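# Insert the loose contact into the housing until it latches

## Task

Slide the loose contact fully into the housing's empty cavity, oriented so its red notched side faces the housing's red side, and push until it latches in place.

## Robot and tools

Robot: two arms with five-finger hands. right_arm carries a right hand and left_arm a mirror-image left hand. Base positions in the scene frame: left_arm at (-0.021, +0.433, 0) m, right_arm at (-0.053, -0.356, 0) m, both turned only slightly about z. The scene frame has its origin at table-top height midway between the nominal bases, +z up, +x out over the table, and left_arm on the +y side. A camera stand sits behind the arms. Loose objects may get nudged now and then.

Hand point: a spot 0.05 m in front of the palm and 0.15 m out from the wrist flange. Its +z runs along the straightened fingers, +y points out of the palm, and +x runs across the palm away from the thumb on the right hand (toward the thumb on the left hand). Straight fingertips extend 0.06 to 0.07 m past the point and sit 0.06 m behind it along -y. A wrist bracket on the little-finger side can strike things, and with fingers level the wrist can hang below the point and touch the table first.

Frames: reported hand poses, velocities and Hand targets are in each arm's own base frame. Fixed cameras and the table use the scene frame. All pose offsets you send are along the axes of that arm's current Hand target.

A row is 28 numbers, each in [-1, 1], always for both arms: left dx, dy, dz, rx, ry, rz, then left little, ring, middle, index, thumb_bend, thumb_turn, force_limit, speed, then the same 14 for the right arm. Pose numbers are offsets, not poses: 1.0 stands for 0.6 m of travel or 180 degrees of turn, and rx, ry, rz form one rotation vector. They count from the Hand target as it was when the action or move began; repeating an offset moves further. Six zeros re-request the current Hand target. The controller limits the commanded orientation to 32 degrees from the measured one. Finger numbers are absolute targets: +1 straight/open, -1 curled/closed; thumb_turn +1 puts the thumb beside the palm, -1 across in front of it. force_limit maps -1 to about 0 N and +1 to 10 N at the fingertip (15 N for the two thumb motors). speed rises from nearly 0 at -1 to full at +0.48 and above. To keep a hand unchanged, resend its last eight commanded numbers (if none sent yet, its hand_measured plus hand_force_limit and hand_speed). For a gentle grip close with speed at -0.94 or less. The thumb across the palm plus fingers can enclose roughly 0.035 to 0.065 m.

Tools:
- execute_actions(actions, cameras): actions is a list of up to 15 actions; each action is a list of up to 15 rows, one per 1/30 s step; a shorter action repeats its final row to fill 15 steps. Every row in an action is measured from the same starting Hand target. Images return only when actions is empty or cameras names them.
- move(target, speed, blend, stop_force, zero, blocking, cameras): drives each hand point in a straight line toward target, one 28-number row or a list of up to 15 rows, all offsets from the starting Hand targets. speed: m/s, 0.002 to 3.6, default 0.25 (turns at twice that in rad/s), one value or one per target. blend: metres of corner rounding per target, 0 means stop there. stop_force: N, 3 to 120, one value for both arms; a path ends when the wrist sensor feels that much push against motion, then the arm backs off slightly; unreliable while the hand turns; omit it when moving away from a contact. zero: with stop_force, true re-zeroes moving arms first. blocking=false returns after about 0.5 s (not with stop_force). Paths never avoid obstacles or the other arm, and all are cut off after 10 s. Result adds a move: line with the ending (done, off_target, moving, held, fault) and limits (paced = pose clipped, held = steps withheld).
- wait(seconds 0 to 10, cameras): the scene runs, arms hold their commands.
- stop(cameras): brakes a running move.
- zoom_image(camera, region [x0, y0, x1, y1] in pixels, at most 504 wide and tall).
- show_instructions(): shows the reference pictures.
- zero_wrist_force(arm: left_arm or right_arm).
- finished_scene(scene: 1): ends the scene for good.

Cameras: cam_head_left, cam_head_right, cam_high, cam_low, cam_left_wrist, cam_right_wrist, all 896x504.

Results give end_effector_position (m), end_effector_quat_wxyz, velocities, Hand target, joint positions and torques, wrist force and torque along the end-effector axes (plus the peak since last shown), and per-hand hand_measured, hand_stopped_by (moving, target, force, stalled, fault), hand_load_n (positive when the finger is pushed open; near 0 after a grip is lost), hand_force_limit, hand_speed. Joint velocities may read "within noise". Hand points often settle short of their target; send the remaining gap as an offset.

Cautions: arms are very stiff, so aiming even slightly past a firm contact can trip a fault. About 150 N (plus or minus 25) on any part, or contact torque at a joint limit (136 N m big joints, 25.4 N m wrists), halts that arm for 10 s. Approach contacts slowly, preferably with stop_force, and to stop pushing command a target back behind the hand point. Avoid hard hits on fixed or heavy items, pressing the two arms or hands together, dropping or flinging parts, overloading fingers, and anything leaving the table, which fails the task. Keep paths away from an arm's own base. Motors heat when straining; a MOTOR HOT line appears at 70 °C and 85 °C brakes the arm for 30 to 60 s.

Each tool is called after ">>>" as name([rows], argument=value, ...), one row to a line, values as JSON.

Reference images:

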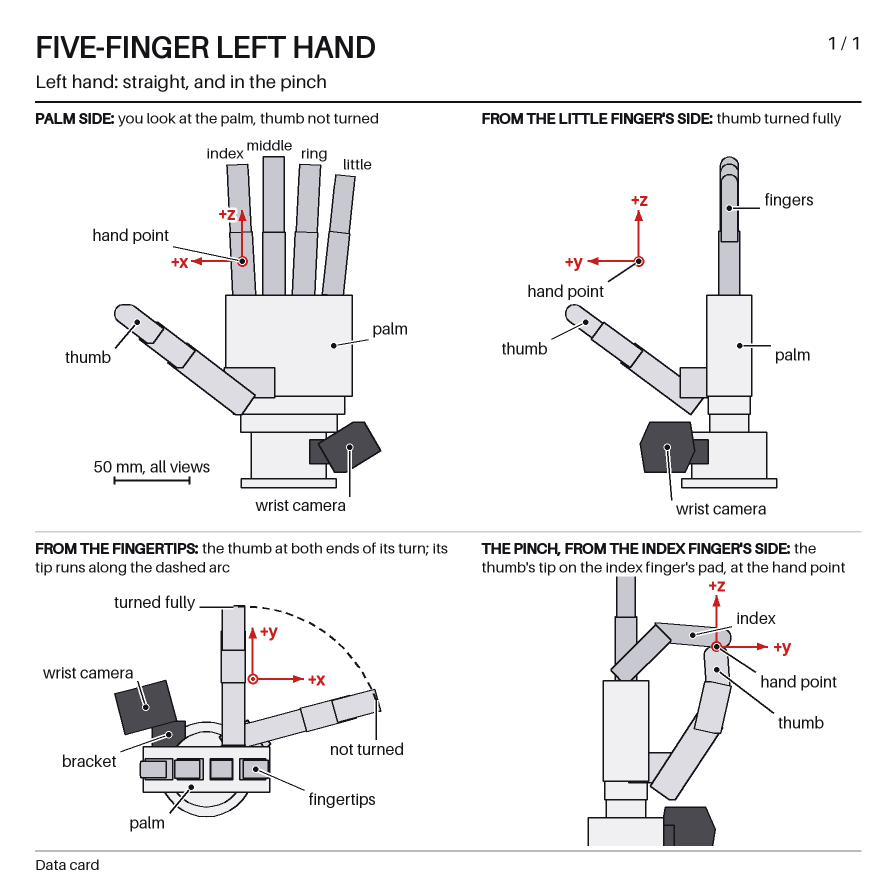

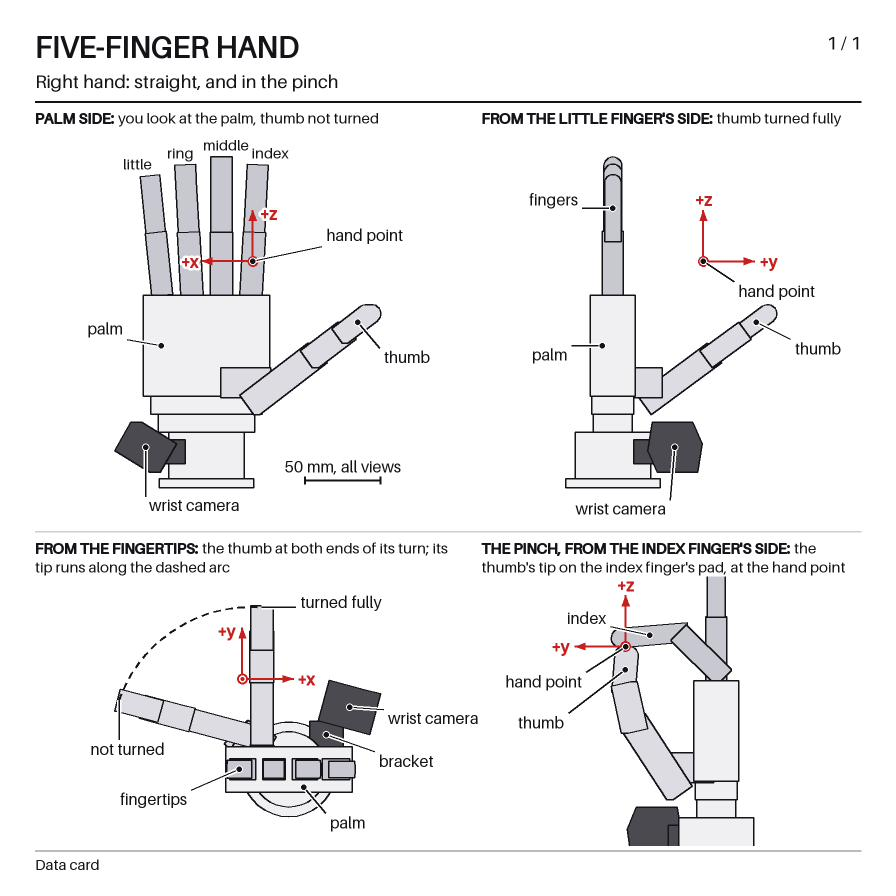

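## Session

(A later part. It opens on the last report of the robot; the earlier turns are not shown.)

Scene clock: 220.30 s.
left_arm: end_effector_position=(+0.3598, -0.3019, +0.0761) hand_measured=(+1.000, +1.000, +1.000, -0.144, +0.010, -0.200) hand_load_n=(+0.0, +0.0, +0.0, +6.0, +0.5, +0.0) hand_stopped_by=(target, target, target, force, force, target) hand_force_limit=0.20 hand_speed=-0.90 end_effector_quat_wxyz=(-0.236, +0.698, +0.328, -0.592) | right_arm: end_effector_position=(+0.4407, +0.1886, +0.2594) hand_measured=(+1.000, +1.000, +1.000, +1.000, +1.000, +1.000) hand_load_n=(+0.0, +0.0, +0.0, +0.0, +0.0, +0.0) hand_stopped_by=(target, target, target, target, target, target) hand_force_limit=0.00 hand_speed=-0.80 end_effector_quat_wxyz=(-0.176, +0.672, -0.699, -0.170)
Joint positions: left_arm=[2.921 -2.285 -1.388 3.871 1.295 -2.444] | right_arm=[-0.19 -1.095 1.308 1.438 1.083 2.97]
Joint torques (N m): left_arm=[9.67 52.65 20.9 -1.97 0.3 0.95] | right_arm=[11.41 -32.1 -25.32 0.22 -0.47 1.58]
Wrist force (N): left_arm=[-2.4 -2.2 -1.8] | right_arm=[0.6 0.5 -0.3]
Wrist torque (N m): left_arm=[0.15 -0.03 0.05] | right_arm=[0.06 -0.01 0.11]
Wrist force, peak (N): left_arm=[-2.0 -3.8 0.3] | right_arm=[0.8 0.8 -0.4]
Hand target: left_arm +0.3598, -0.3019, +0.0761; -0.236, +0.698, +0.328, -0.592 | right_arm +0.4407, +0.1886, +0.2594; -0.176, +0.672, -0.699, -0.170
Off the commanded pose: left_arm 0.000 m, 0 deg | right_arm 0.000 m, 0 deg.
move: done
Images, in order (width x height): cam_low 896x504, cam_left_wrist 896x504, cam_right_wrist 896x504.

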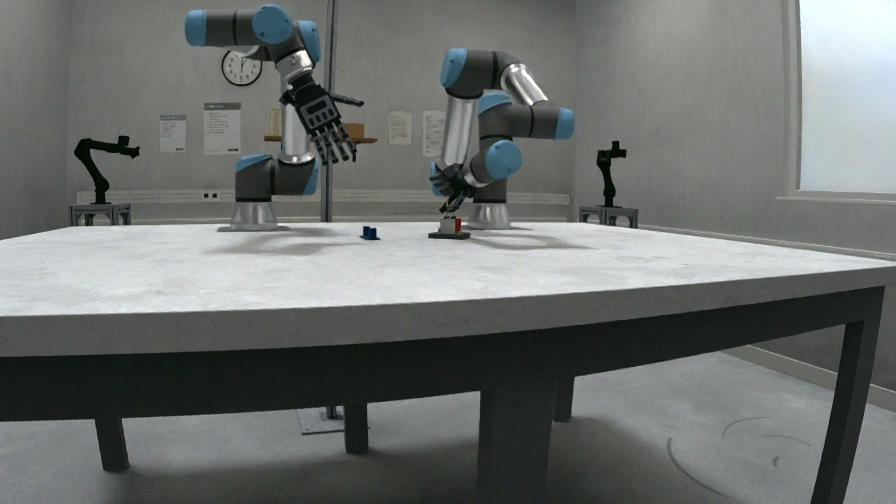

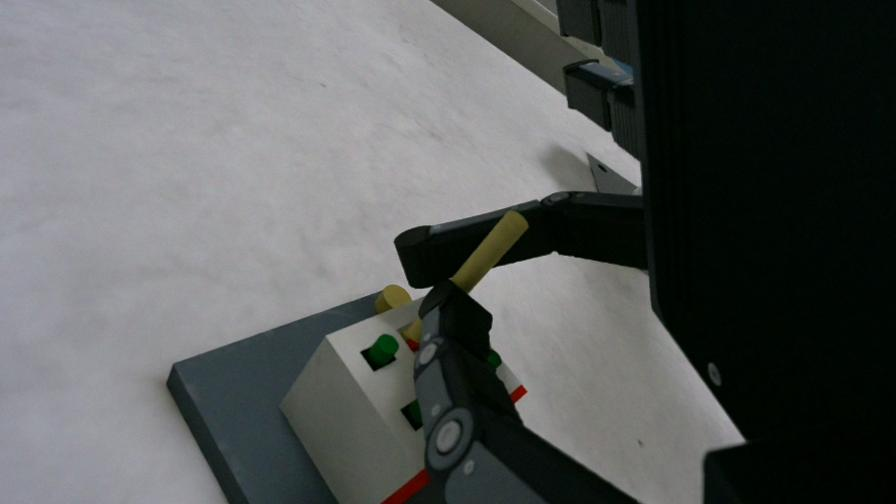

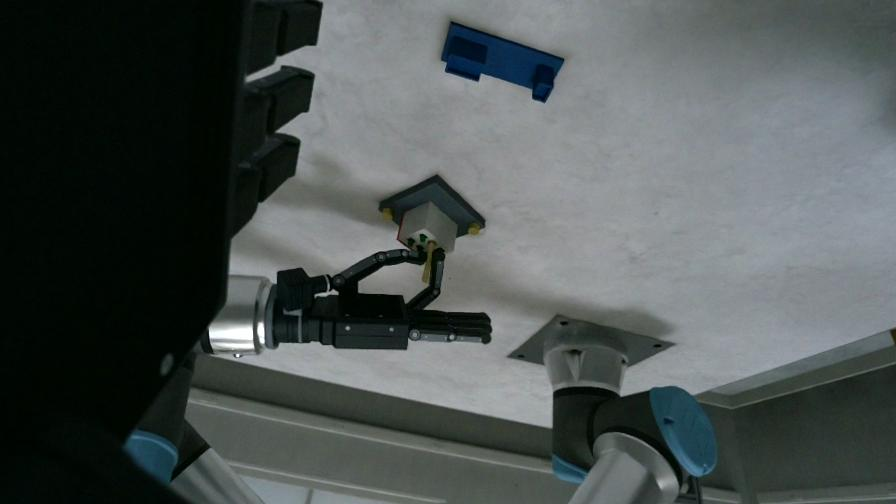

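>>> move(target=[0,0,0,0,0,0,1,1,1,0.1,0.35,-0.2,0.2,-0.5, 0,0,0,0,0,0,1,1,1,1,1,1,0,-0.8], speed=0.02, cameras=["cam_left_wrist","cam_right_wrist"])

>>> zoom_image(camera="cam_left_wrist", region=[345, 190, 545, 390])

>>> zoom_image(camera="cam_right_wrist", region=[390, 220, 470, 300])

Scene clock: 225.53 s.
left_arm: end_effector_position=(+0.3598, -0.3019, +0.0761) hand_measured=(+1.000, +1.000, +1.000, +0.100, +0.342, -0.200) hand_load_n=(+0.0, +0.0, +0.0, +0.0, -10.5, -15.0) hand_stopped_by=(target, target, target, target, target, target) hand_force_limit=0.20 hand_speed=-0.50 end_effector_quat_wxyz=(-0.236, +0.698, +0.328, -0.592) | right_arm: end_effector_position=(+0.4407, +0.1886, +0.2594) hand_measured=(+1.000, +1.000, +1.000, +1.000, +1.000, +1.000) hand_load_n=(+0.0, +0.0, +0.0, +0.0, +0.0, +0.0) hand_stopped_by=(target, target, target, target, target, target) hand_force_limit=0.00 hand_speed=-0.80 end_effector_quat_wxyz=(-0.176, +0.672, -0.699, -0.170)
Joint positions: left_arm=[2.921 -2.285 -1.388 3.87 1.295 -2.444] | right_arm=[-0.19 -1.095 1.308 1.438 1.083 2.97]
Joint torques (N m): left_arm=[-0.76 43.75 18.99 2.9 0.02 1.22] | right_arm=[11.95 -31.73 -25.94 0.61 -0.21 1.43]
Wrist force (N): left_arm=[-15.8 -6.4 -8.3] | right_arm=[0.6 0.4 -0.6]
Wrist torque (N m): left_arm=[-0.02 0.34 0.11] | right_arm=[0.08 0.00 0.11]
Wrist force, peak (N): left_arm=[-16.0 -6.8 -8.6] | right_arm=[1.0 0.5 -0.6]
Hand target: left_arm +0.3598, -0.3019, +0.0761; -0.236, +0.698, +0.328, -0.592 | right_arm +0.4407, +0.1886, +0.2594; -0.176, +0.672, -0.699, -0.170
Off the commanded pose: left_arm 0.000 m, 0 deg | right_arm 0.000 m, 0 deg.
move: done
Images, in order (width x height): cam_left_wrist 896x504, cam_right_wrist 896x504.

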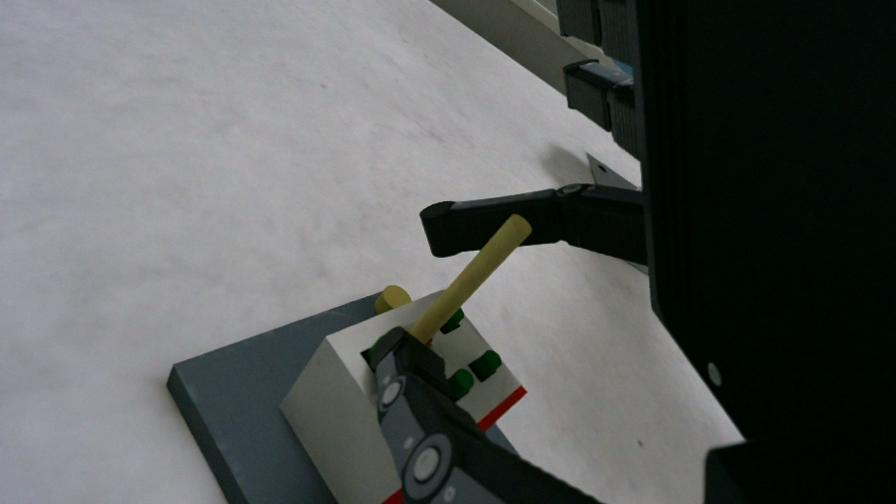

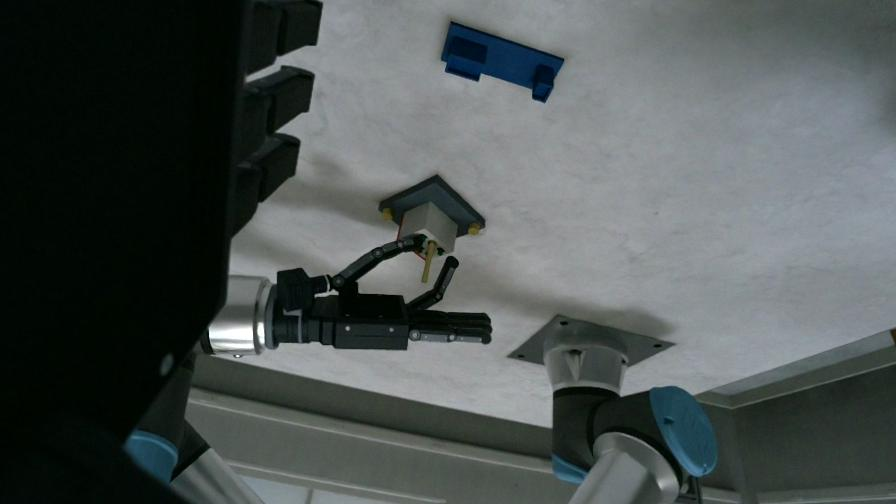

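Scaled by 2.520.

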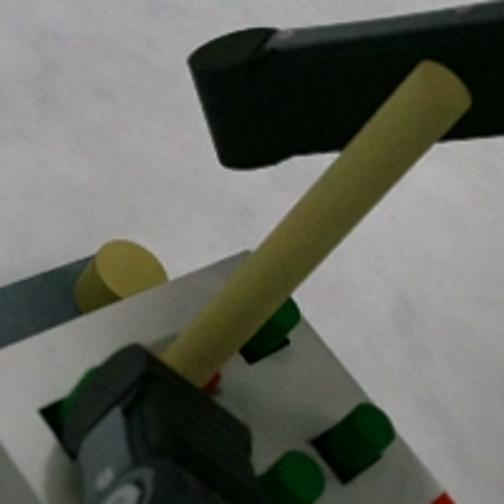

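Scaled by 6.300.

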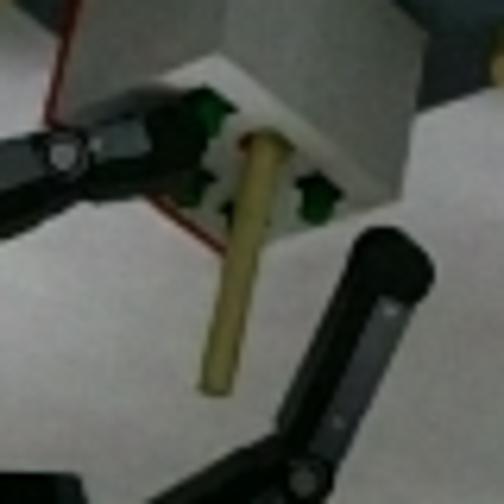

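>>> move(target=[-0.0392,-0.0419,-0.0111,0,0,0,1,1,1,0.1,0.35,-0.2,0.2,-0.5, 0,0,0,0,0,0,1,1,1,1,1,1,0,-0.8], speed=0.08, cameras=["cam_left_wrist","cam_right_wrist"])

>>> zoom_image(camera="cam_right_wrist", region=[390, 210, 470, 310])

Scene clock: 227.23 s.
left_arm: end_effector_position=(+0.3599, -0.3019, +0.1112) hand_measured=(+1.000, +1.000, +1.000, +0.100, +0.346, -0.200) hand_load_n=(+0.0, +0.0, +0.0, +0.0, +0.0, +0.0) hand_stopped_by=(target, target, target, target, target, target) hand_force_limit=0.20 hand_speed=-0.50 end_effector_quat_wxyz=(-0.236, +0.698, +0.328, -0.592) | right_arm: end_effector_position=(+0.4407, +0.1886, +0.2594) hand_measured=(+1.000, +1.000, +1.000, +1.000, +1.000, +1.000) hand_load_n=(+0.0, +0.0, +0.0, +0.0, +0.0, +0.0) hand_stopped_by=(target, target, target, target, target, target) hand_force_limit=0.00 hand_speed=-0.80 end_effector_quat_wxyz=(-0.176, +0.672, -0.699, -0.170)
Joint positions: left_arm=[2.921 -2.245 -1.357 3.8 1.295 -2.444] | right_arm=[-0.19 -1.095 1.308 1.438 1.083 2.97]
Joint torques (N m): left_arm=[-4.17 39.71 7.06 1.53 -2.82 -1.34] | right_arm=[11.43 -33.04 -26.1 0.45 -0.21 1.41]
Wrist force (N): left_arm=[0.0 -0.1 -0.7] | right_arm=[0.7 0.2 -0.6]
Wrist torque (N m): left_arm=[0.08 -0.04 0.04] | right_arm=[0.03 -0.03 0.10]
Wrist force, peak (N): left_arm=[-15.8 -6.7 -8.3] | right_arm=[1.0 0.2 -0.6]
Hand target: left_arm +0.3598, -0.3019, +0.1111; -0.236, +0.698, +0.328, -0.592 | right_arm +0.4407, +0.1886, +0.2594; -0.176, +0.672, -0.699, -0.170
Off the commanded pose: left_arm 0.000 m, 0 deg | right_arm 0.000 m, 0 deg.
move: done
Images, in order (width x height): cam_left_wrist 896x504, cam_right_wrist 896x504.

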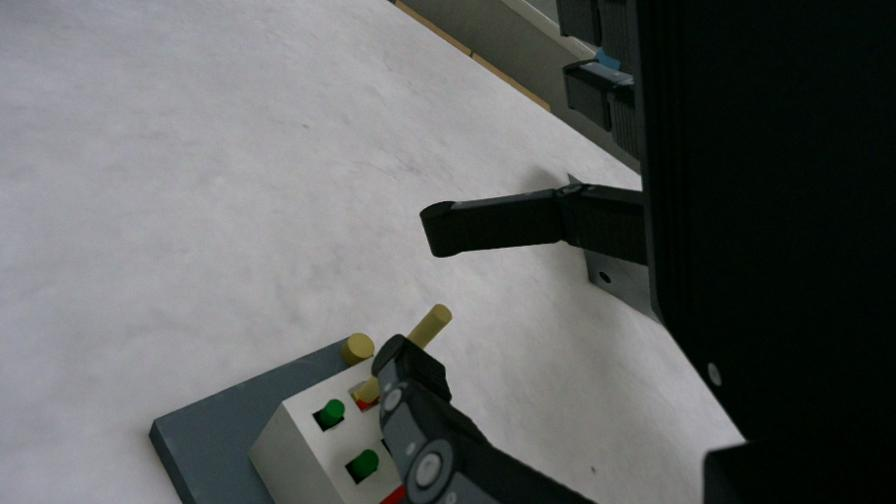

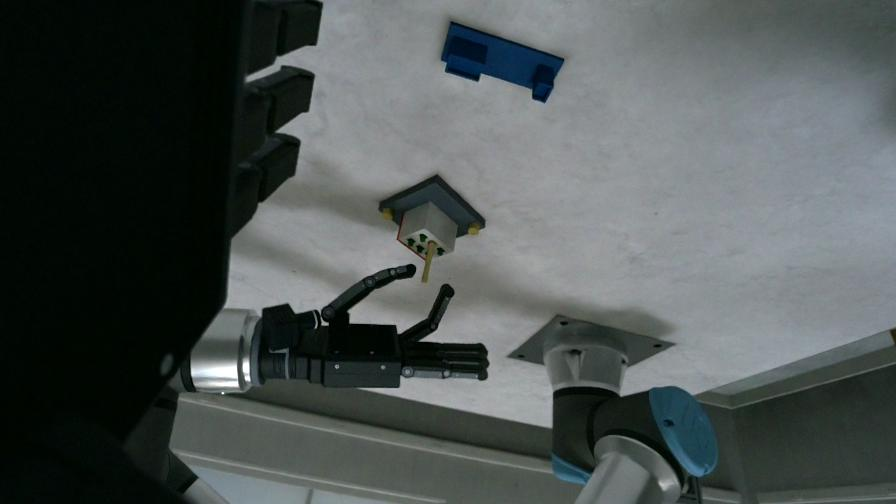

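Scaled by 5.040.

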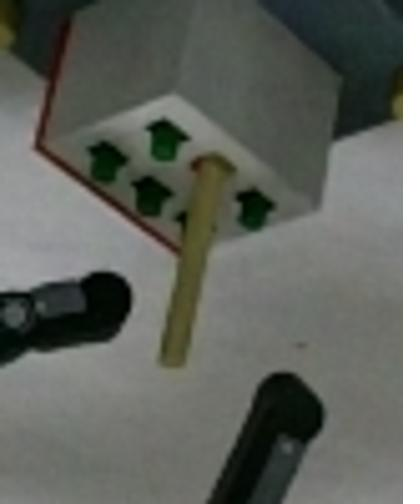

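>>> move([
  [-0.0896,-0.0957,-0.0254,0,0,0,1,1,1,0.1,0.35,-0.2,0.2,-0.5, 0,0,0,0,0,0,1,1,1,1,1,1,0,-0.8],
  [0.201,-0.4663,-0.172,0,0,0,1,1,1,0.1,0.35,-0.2,0.2,-0.5, 0,0,0,0,0,0,1,1,1,1,1,1,0,-0.8],
], speed=0.25, blend=[0.02,0], cameras=["cam_right_wrist","cam_low","cam_high","cam_head_left","cam_head_right"])

>>> zoom_image(camera="cam_right_wrist", region=[380, 190, 490, 300])

>>> zoom_image(camera="cam_high", region=[460, 180, 540, 240])

>>> zoom_image(camera="cam_low", region=[425, 195, 485, 245])

>>> zoom_image(camera="cam_head_left", region=[340, 330, 400, 390])

Scene clock: 232.20 s.
left_arm: end_effector_position=(+0.4209, -0.0186, +0.2504) hand_measured=(+1.000, +1.000, +1.000, +0.100, +0.346, -0.200) hand_load_n=(+0.0, +0.0, +0.0, +0.0, +0.0, +0.0) hand_stopped_by=(target, target, target, target, target, target) hand_force_limit=0.20 hand_speed=-0.50 end_effector_quat_wxyz=(-0.236, +0.698, +0.328, -0.592) | right_arm: end_effector_position=(+0.4407, +0.1886, +0.2594) hand_measured=(+1.000, +1.000, +1.000, +1.000, +1.000, +1.000) hand_load_n=(+0.0, +0.0, +0.5, +0.0, -0.5, +0.0) hand_stopped_by=(target, target, target, target, target, target) hand_force_limit=0.00 hand_speed=-0.80 end_effector_quat_wxyz=(-0.176, +0.672, -0.699, -0.170)
Joint positions: left_arm=[3.369 -2.149 -1.143 3.485 1.734 -2.358] | right_arm=[-0.19 -1.095 1.308 1.438 1.083 2.97]
Joint torques (N m): left_arm=[7.19 54.01 16.33 1.07 0.13 -2.11] | right_arm=[11.7 -32.48 -25.89 0.43 0.37 1.49]
Wrist force (N): left_arm=[-0.3 -0.2 -0.7] | right_arm=[0.6 0.3 -0.6]
Wrist torque (N m): left_arm=[0.08 0.01 0.01] | right_arm=[0.05 0.00 0.10]
Wrist force, peak (N): left_arm=[-2.3 -0.2 -0.3] | right_arm=[1.1 0.4 -0.5]
Hand target: left_arm +0.4209, -0.0185, +0.2504; -0.236, +0.698, +0.328, -0.592 | right_arm +0.4407, +0.1886, +0.2594; -0.176, +0.672, -0.699, -0.170
Off the commanded pose: left_arm 0.000 m, 0 deg | right_arm 0.000 m, 0 deg.
move: done
Images, in order (width x height): cam_head_left 896x504, cam_head_right 896x504, cam_high 896x504, cam_low 896x504, cam_right_wrist 896x504.

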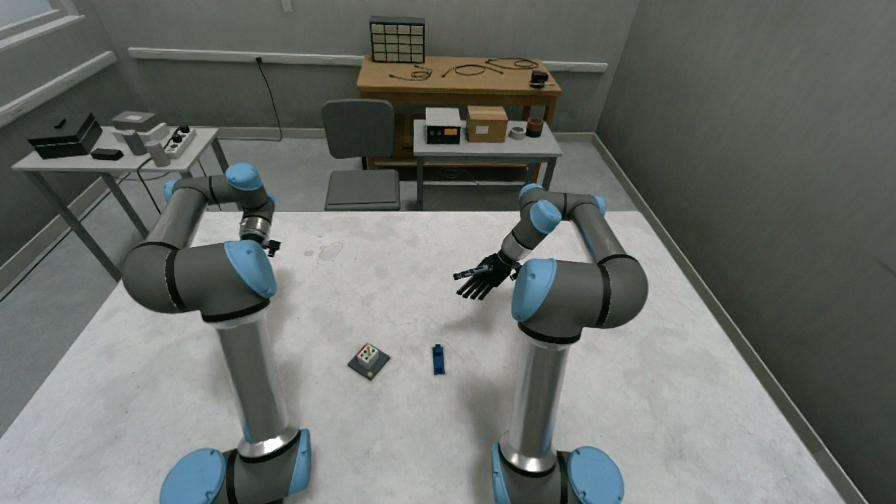

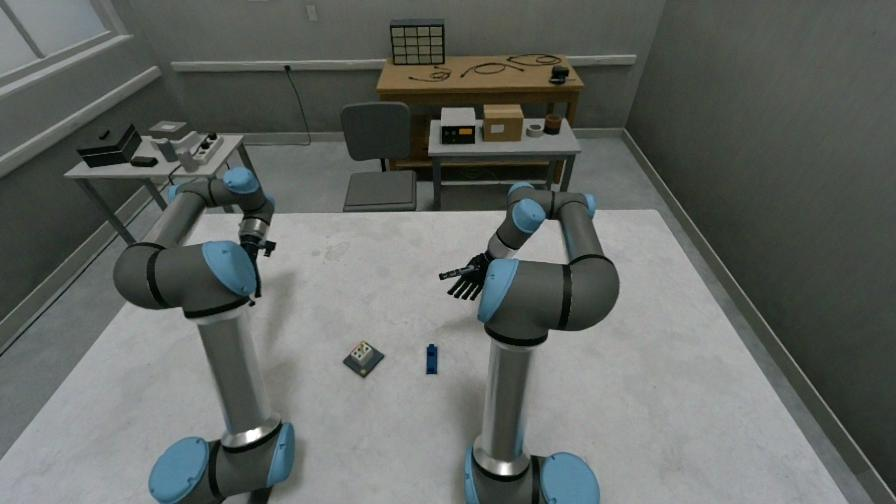

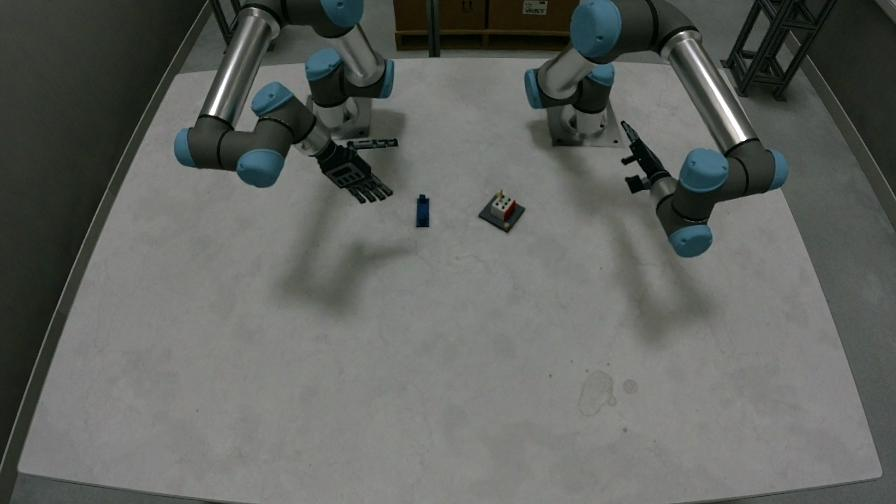

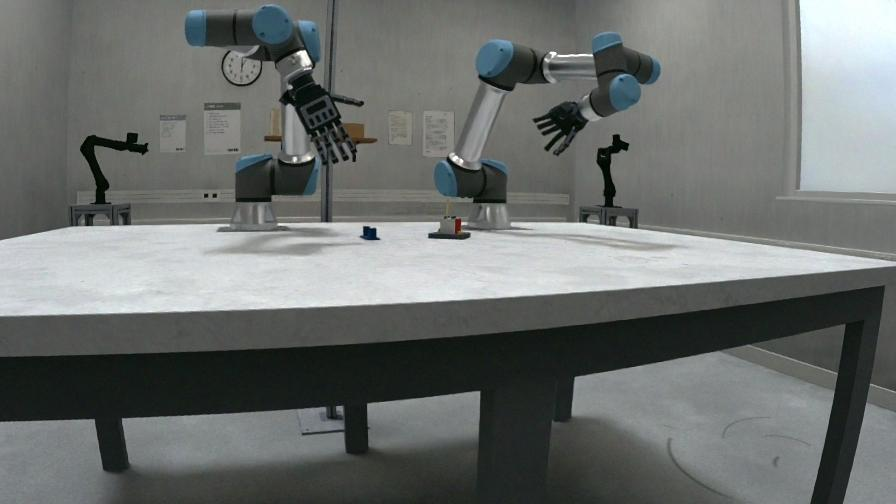

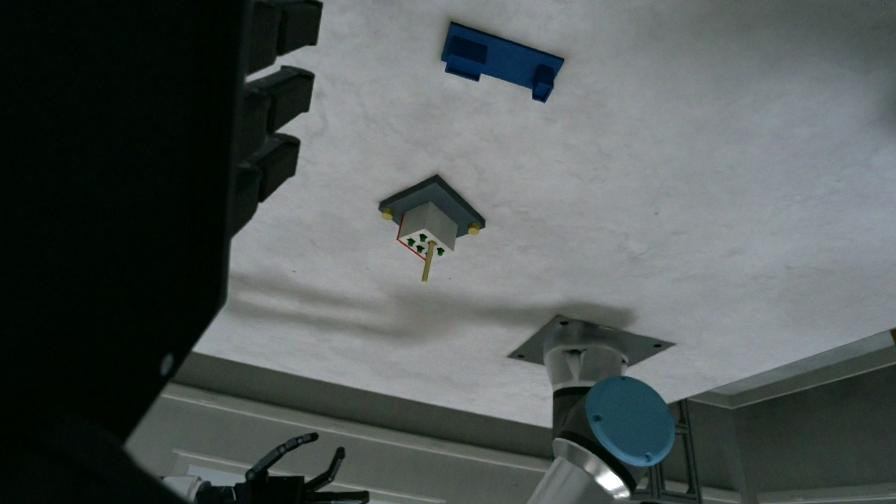

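Scaled by 4.582.

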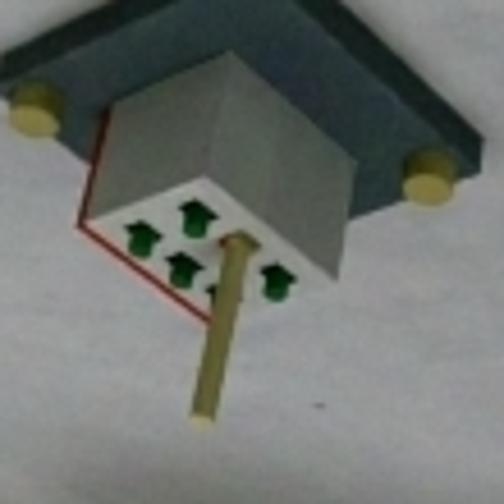

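Scaled by 6.300.

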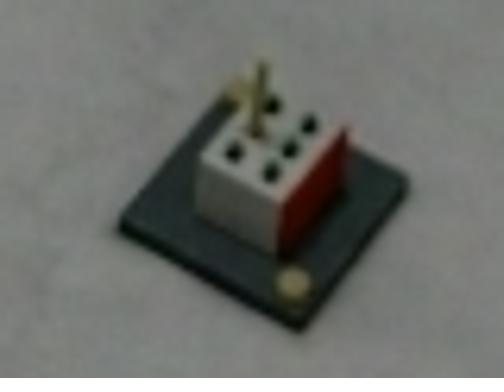

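Scaled by 8.400.

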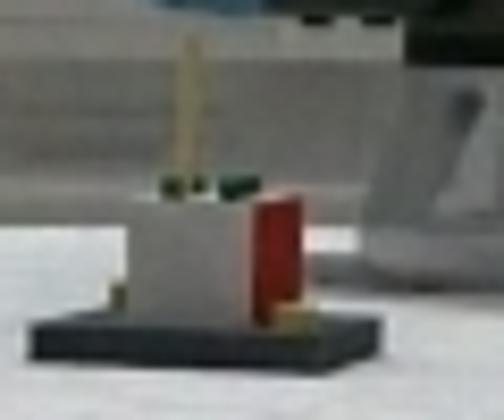

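Scaled by 8.400.

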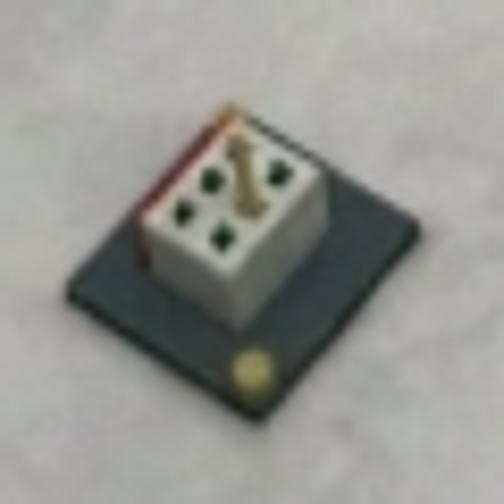

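>>> move(target=[0,0,0,0,0,0,1,1,1,0.1,0.35,-0.2,0.2,-0.5, -0.39,0.1633,0.263,0,0.157,0,1,1,1,1,1,1,0,-0.8], speed=0.2, cameras=["cam_right_wrist","cam_low","cam_high","cam_head_left"])

>>> zoom_image(camera="cam_right_wrist", region=[230, 0, 480, 250])

>>> zoom_image(camera="cam_low", region=[415, 155, 495, 245])

>>> zoom_image(camera="cam_head_left", region=[330, 300, 420, 390])

Scene clock: 237.40 s.
left_arm: end_effector_position=(+0.4209, -0.0185, +0.2504) hand_measured=(+1.000, +1.000, +1.000, +0.100, +0.346, -0.200) hand_load_n=(+0.0, +0.0, +0.0, +0.0, +0.0, +0.0) hand_stopped_by=(target, target, target, target, target, target) hand_force_limit=0.20 hand_speed=-0.50 end_effector_quat_wxyz=(-0.236, +0.698, +0.328, -0.592) | right_arm: end_effector_position=(+0.3538, +0.4730, +0.2315) hand_measured=(+1.000, +1.000, +1.000, +1.000, +1.000, +1.000) hand_load_n=(+0.0, +0.0, +0.0, +0.0, +0.0, +0.0) hand_stopped_by=(target, target, target, target, target, target) hand_force_limit=0.00 hand_speed=-0.80 end_effector_quat_wxyz=(+0.000, +0.693, -0.721, +0.000)
Joint positions: left_arm=[3.369 -2.149 -1.143 3.485 1.734 -2.358] | right_arm=[0.594 -0.801 0.765 1.606 1.57 3.774]
Joint torques (N m): left_arm=[12.24 53.61 27.64 -1.73 2.44 -1.67] | right_arm=[9.26 -42.64 -26.61 3.2 0.44 1.52]
Wrist force (N): left_arm=[-0.5 0.0 -0.8] | right_arm=[-0.2 0.6 -0.4]
Wrist torque (N m): left_arm=[0.11 0.04 0.01] | right_arm=[0.07 0.03 0.09]
Wrist force, peak (N): left_arm=[-0.6 -0.4 -1.0] | right_arm=[2.4 -0.5 -1.0]
Hand target: left_arm +0.4209, -0.0185, +0.2504; -0.236, +0.698, +0.328, -0.592 | right_arm +0.3537, +0.4731, +0.2315; +0.000, +0.693, -0.721, +0.000
Off the commanded pose: left_arm 0.000 m, 0 deg | right_arm 0.000 m, 0 deg.
move: done
Images, in order (width x height): cam_head_left 896x504, cam_high 896x504, cam_low 896x504, cam_right_wrist 896x504.

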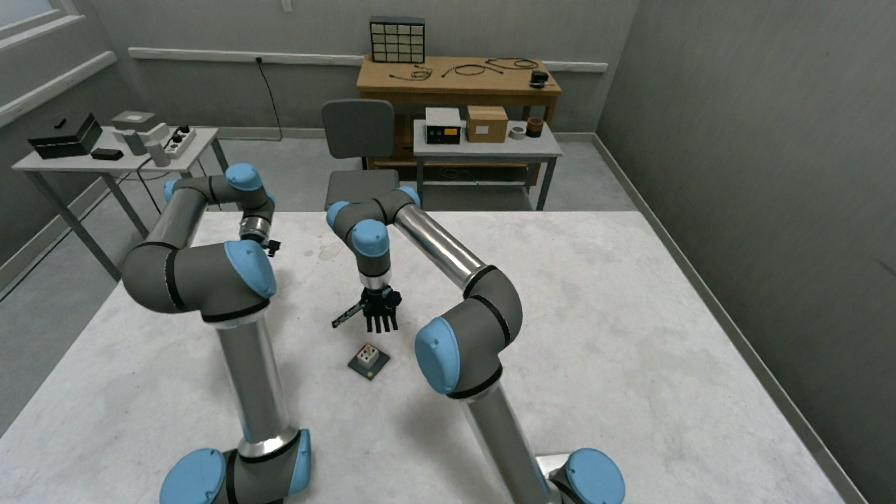

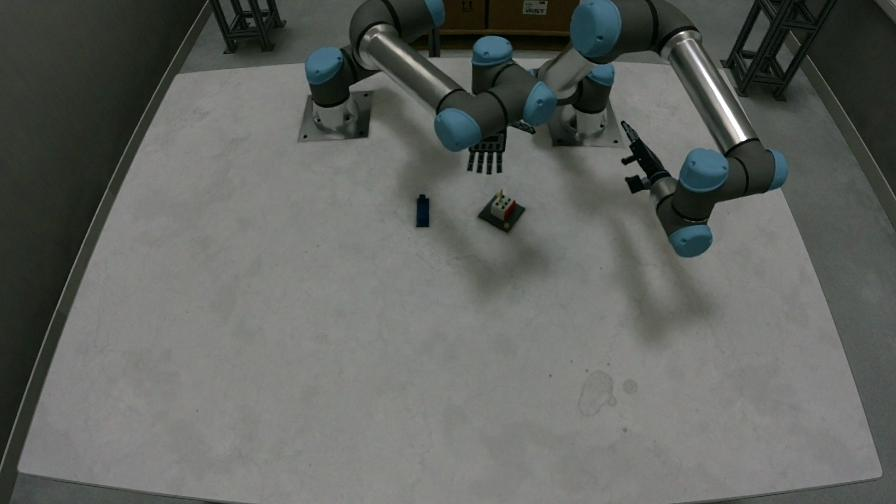

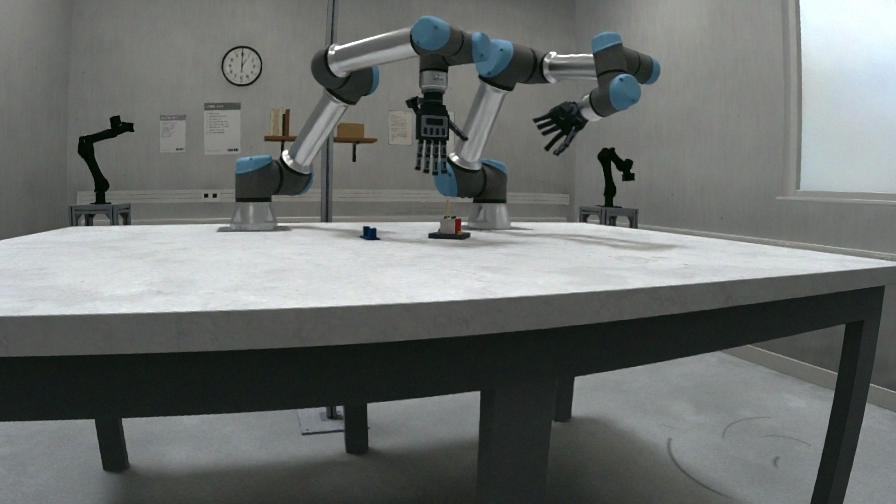

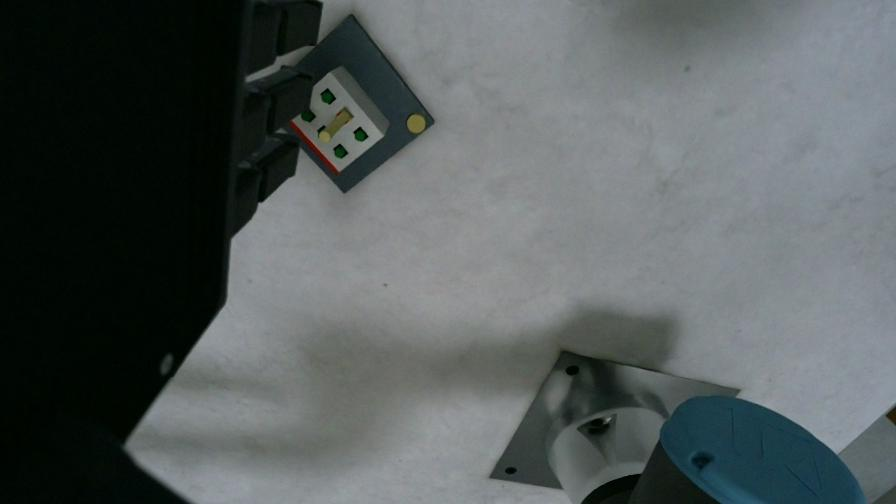

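Scaled by 2.016.

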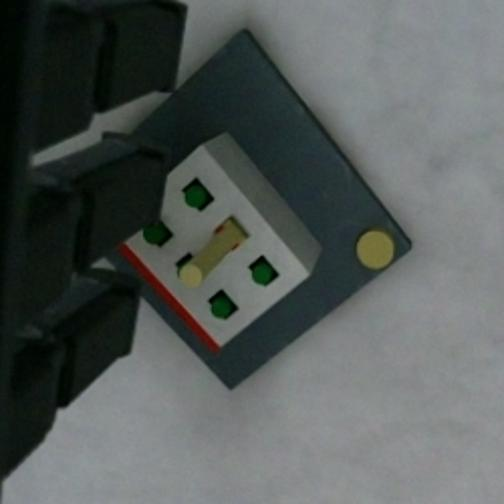

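Scaled by 5.600.

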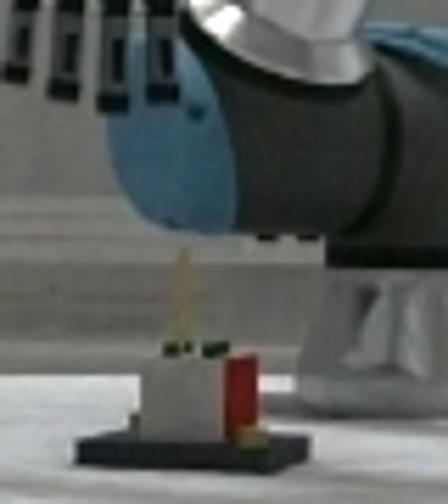

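Scaled by 5.600.

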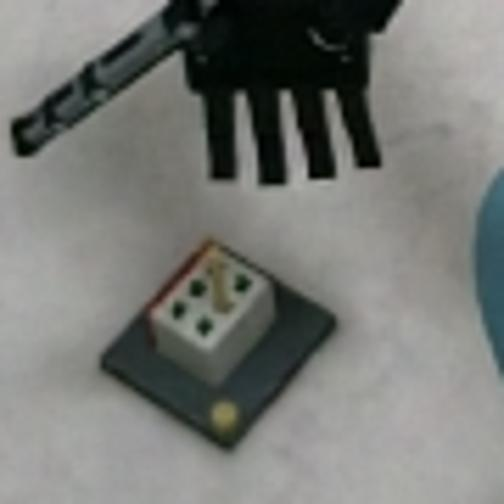

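>>> move(target=[0,0,0,0,0,0,1,1,1,0.1,0.35,-0.2,0.2,-0.5, -0.015,-0.0067,0.075,0,0,0,1,1,1,1,1,1,0,-0.8], speed=0.1, cameras=["cam_right_wrist","cam_low","cam_high","cam_head_left"])

>>> zoom_image(camera="cam_right_wrist", region=[220, 20, 440, 240])

>>> zoom_image(camera="cam_low", region=[420, 175, 490, 245])

>>> zoom_image(camera="cam_head_left", region=[340, 310, 410, 390])

Scene clock: 239.80 s.
left_arm: end_effector_position=(+0.4209, -0.0185, +0.2504) hand_measured=(+1.000, +1.000, +1.000, +0.100, +0.346, -0.200) hand_load_n=(+0.0, +0.0, +0.0, +0.0, +0.0, +0.0) hand_stopped_by=(target, target, target, target, target, target) hand_force_limit=0.20 hand_speed=-0.50 end_effector_quat_wxyz=(-0.236, +0.698, +0.328, -0.592) | right_arm: end_effector_position=(+0.3580, +0.4820, +0.1865) hand_measured=(+1.000, +1.000, +1.000, +1.000, +1.000, +1.000) hand_load_n=(+0.0, +0.0, +0.0, +0.0, +0.0, +0.0) hand_stopped_by=(target, target, target, target, target, target) hand_force_limit=0.00 hand_speed=-0.80 end_effector_quat_wxyz=(+0.000, +0.693, -0.721, +0.000)
Joint positions: left_arm=[3.369 -2.149 -1.143 3.485 1.734 -2.358] | right_arm=[0.603 -0.768 0.821 1.517 1.57 3.783]
Joint torques (N m): left_arm=[12.41 53.31 27.48 -1.95 2.36 -1.76] | right_arm=[-5.76 -56.74 -25.74 3.54 -0.79 -1.37]
Wrist force (N): left_arm=[-0.3 -0.1 -0.7] | right_arm=[-0.2 0.5 -0.1]
Wrist torque (N m): left_arm=[0.08 0.01 0.02] | right_arm=[0.05 0.02 -0.06]
Wrist force, peak (N): left_arm=[-0.7 -0.3 -0.8] | right_arm=[-0.2 0.7 -1.4]
Hand target: left_arm +0.4209, -0.0185, +0.2504; -0.236, +0.698, +0.328, -0.592 | right_arm +0.3581, +0.4819, +0.1865; +0.000, +0.693, -0.721, +0.000
Off the commanded pose: left_arm 0.000 m, 0 deg | right_arm 0.000 m, 0 deg.
move: done
Images, in order (width x height): cam_head_left 896x504, cam_high 896x504, cam_low 896x504, cam_right_wrist 896x504.

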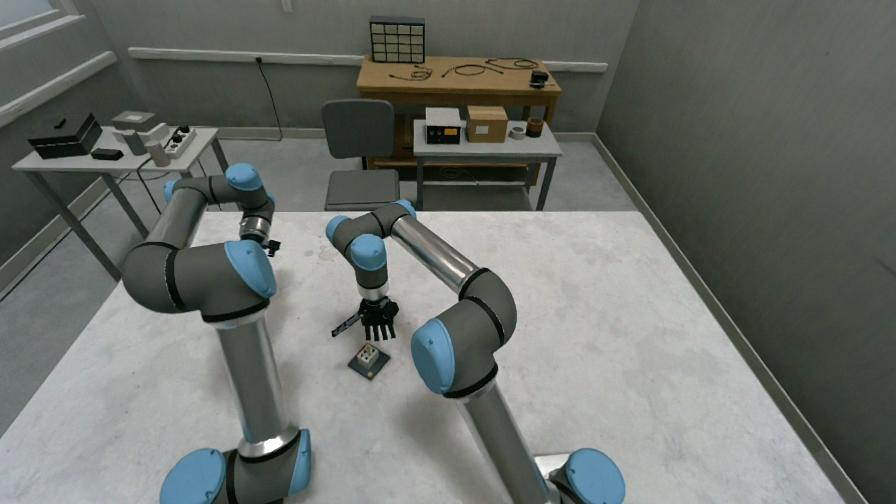

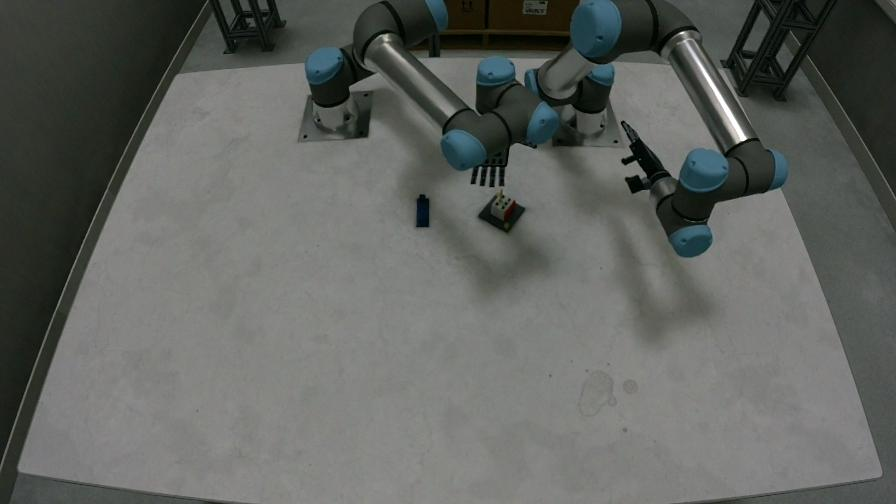

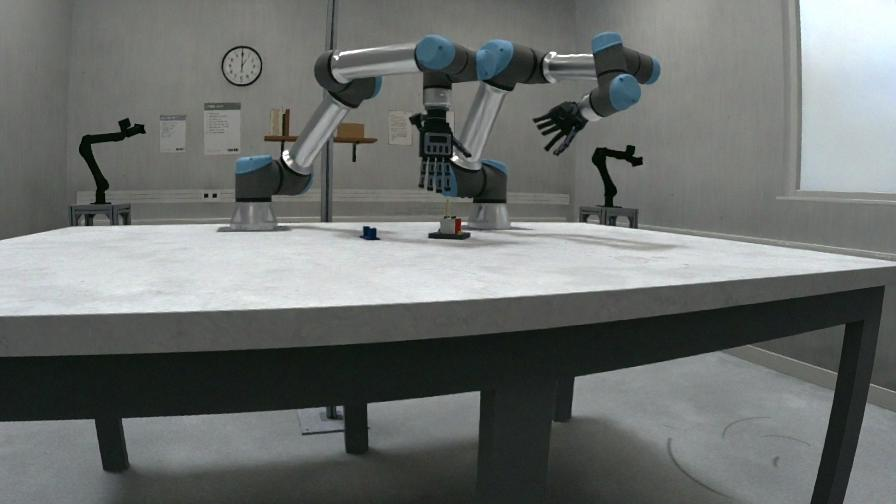

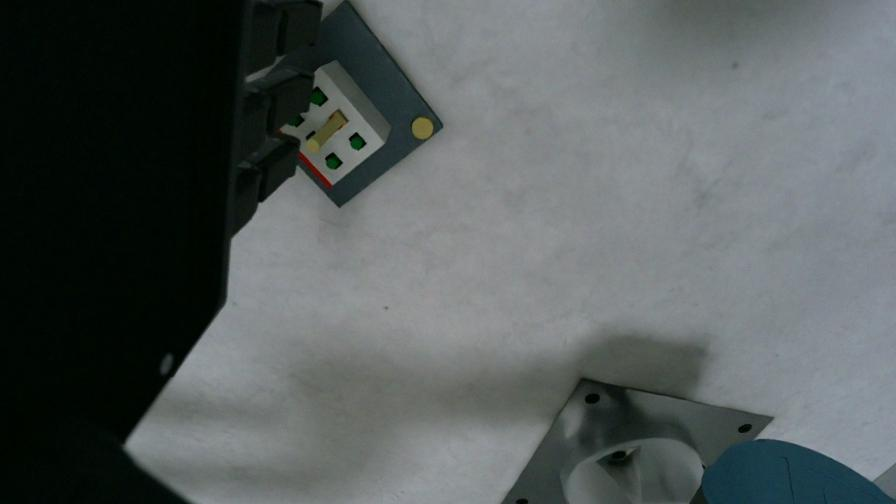

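Scaled by 2.291.

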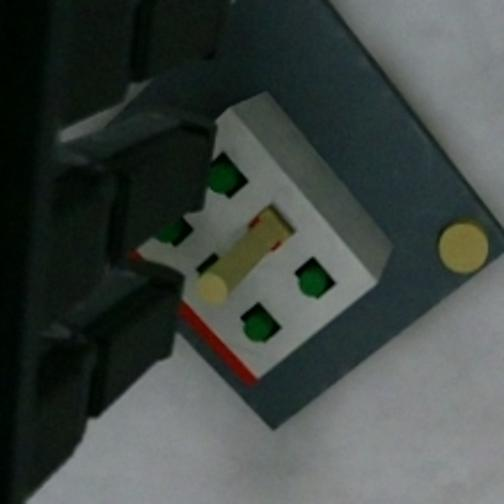

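Scaled by 7.200.

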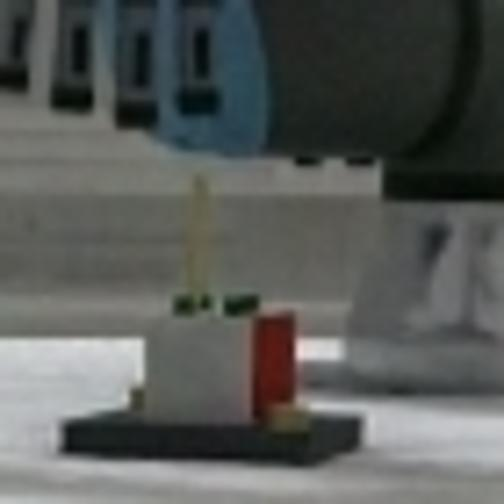

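Scaled by 6.300.

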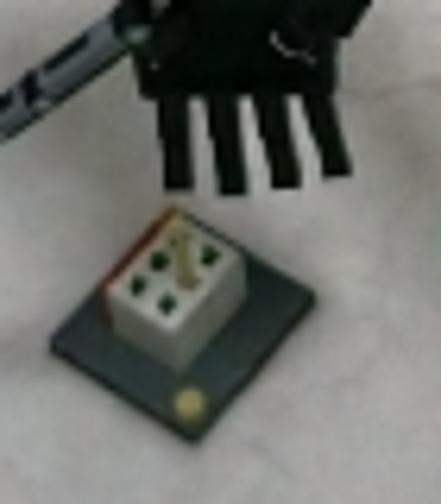

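>>> zoom_image(camera="cam_high", region=[460, 140, 540, 240])

>>> zoom_image(camera="cam_head_right", region=[330, 310, 400, 390])

Scaled by 5.040.

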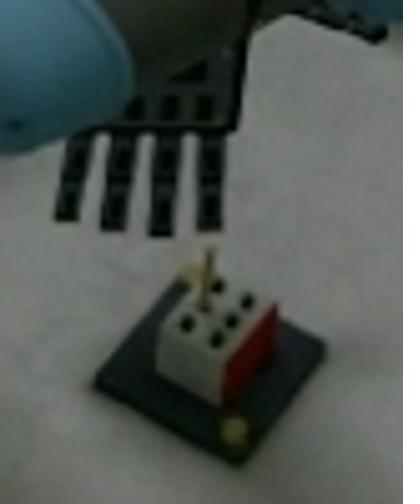

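This scene's latest camera images include none from cam_head_right. They are from: cam_head_left, cam_high, cam_low, cam_right_wrist. cam_head_right's image comes with the result of a call that names it in "cameras".


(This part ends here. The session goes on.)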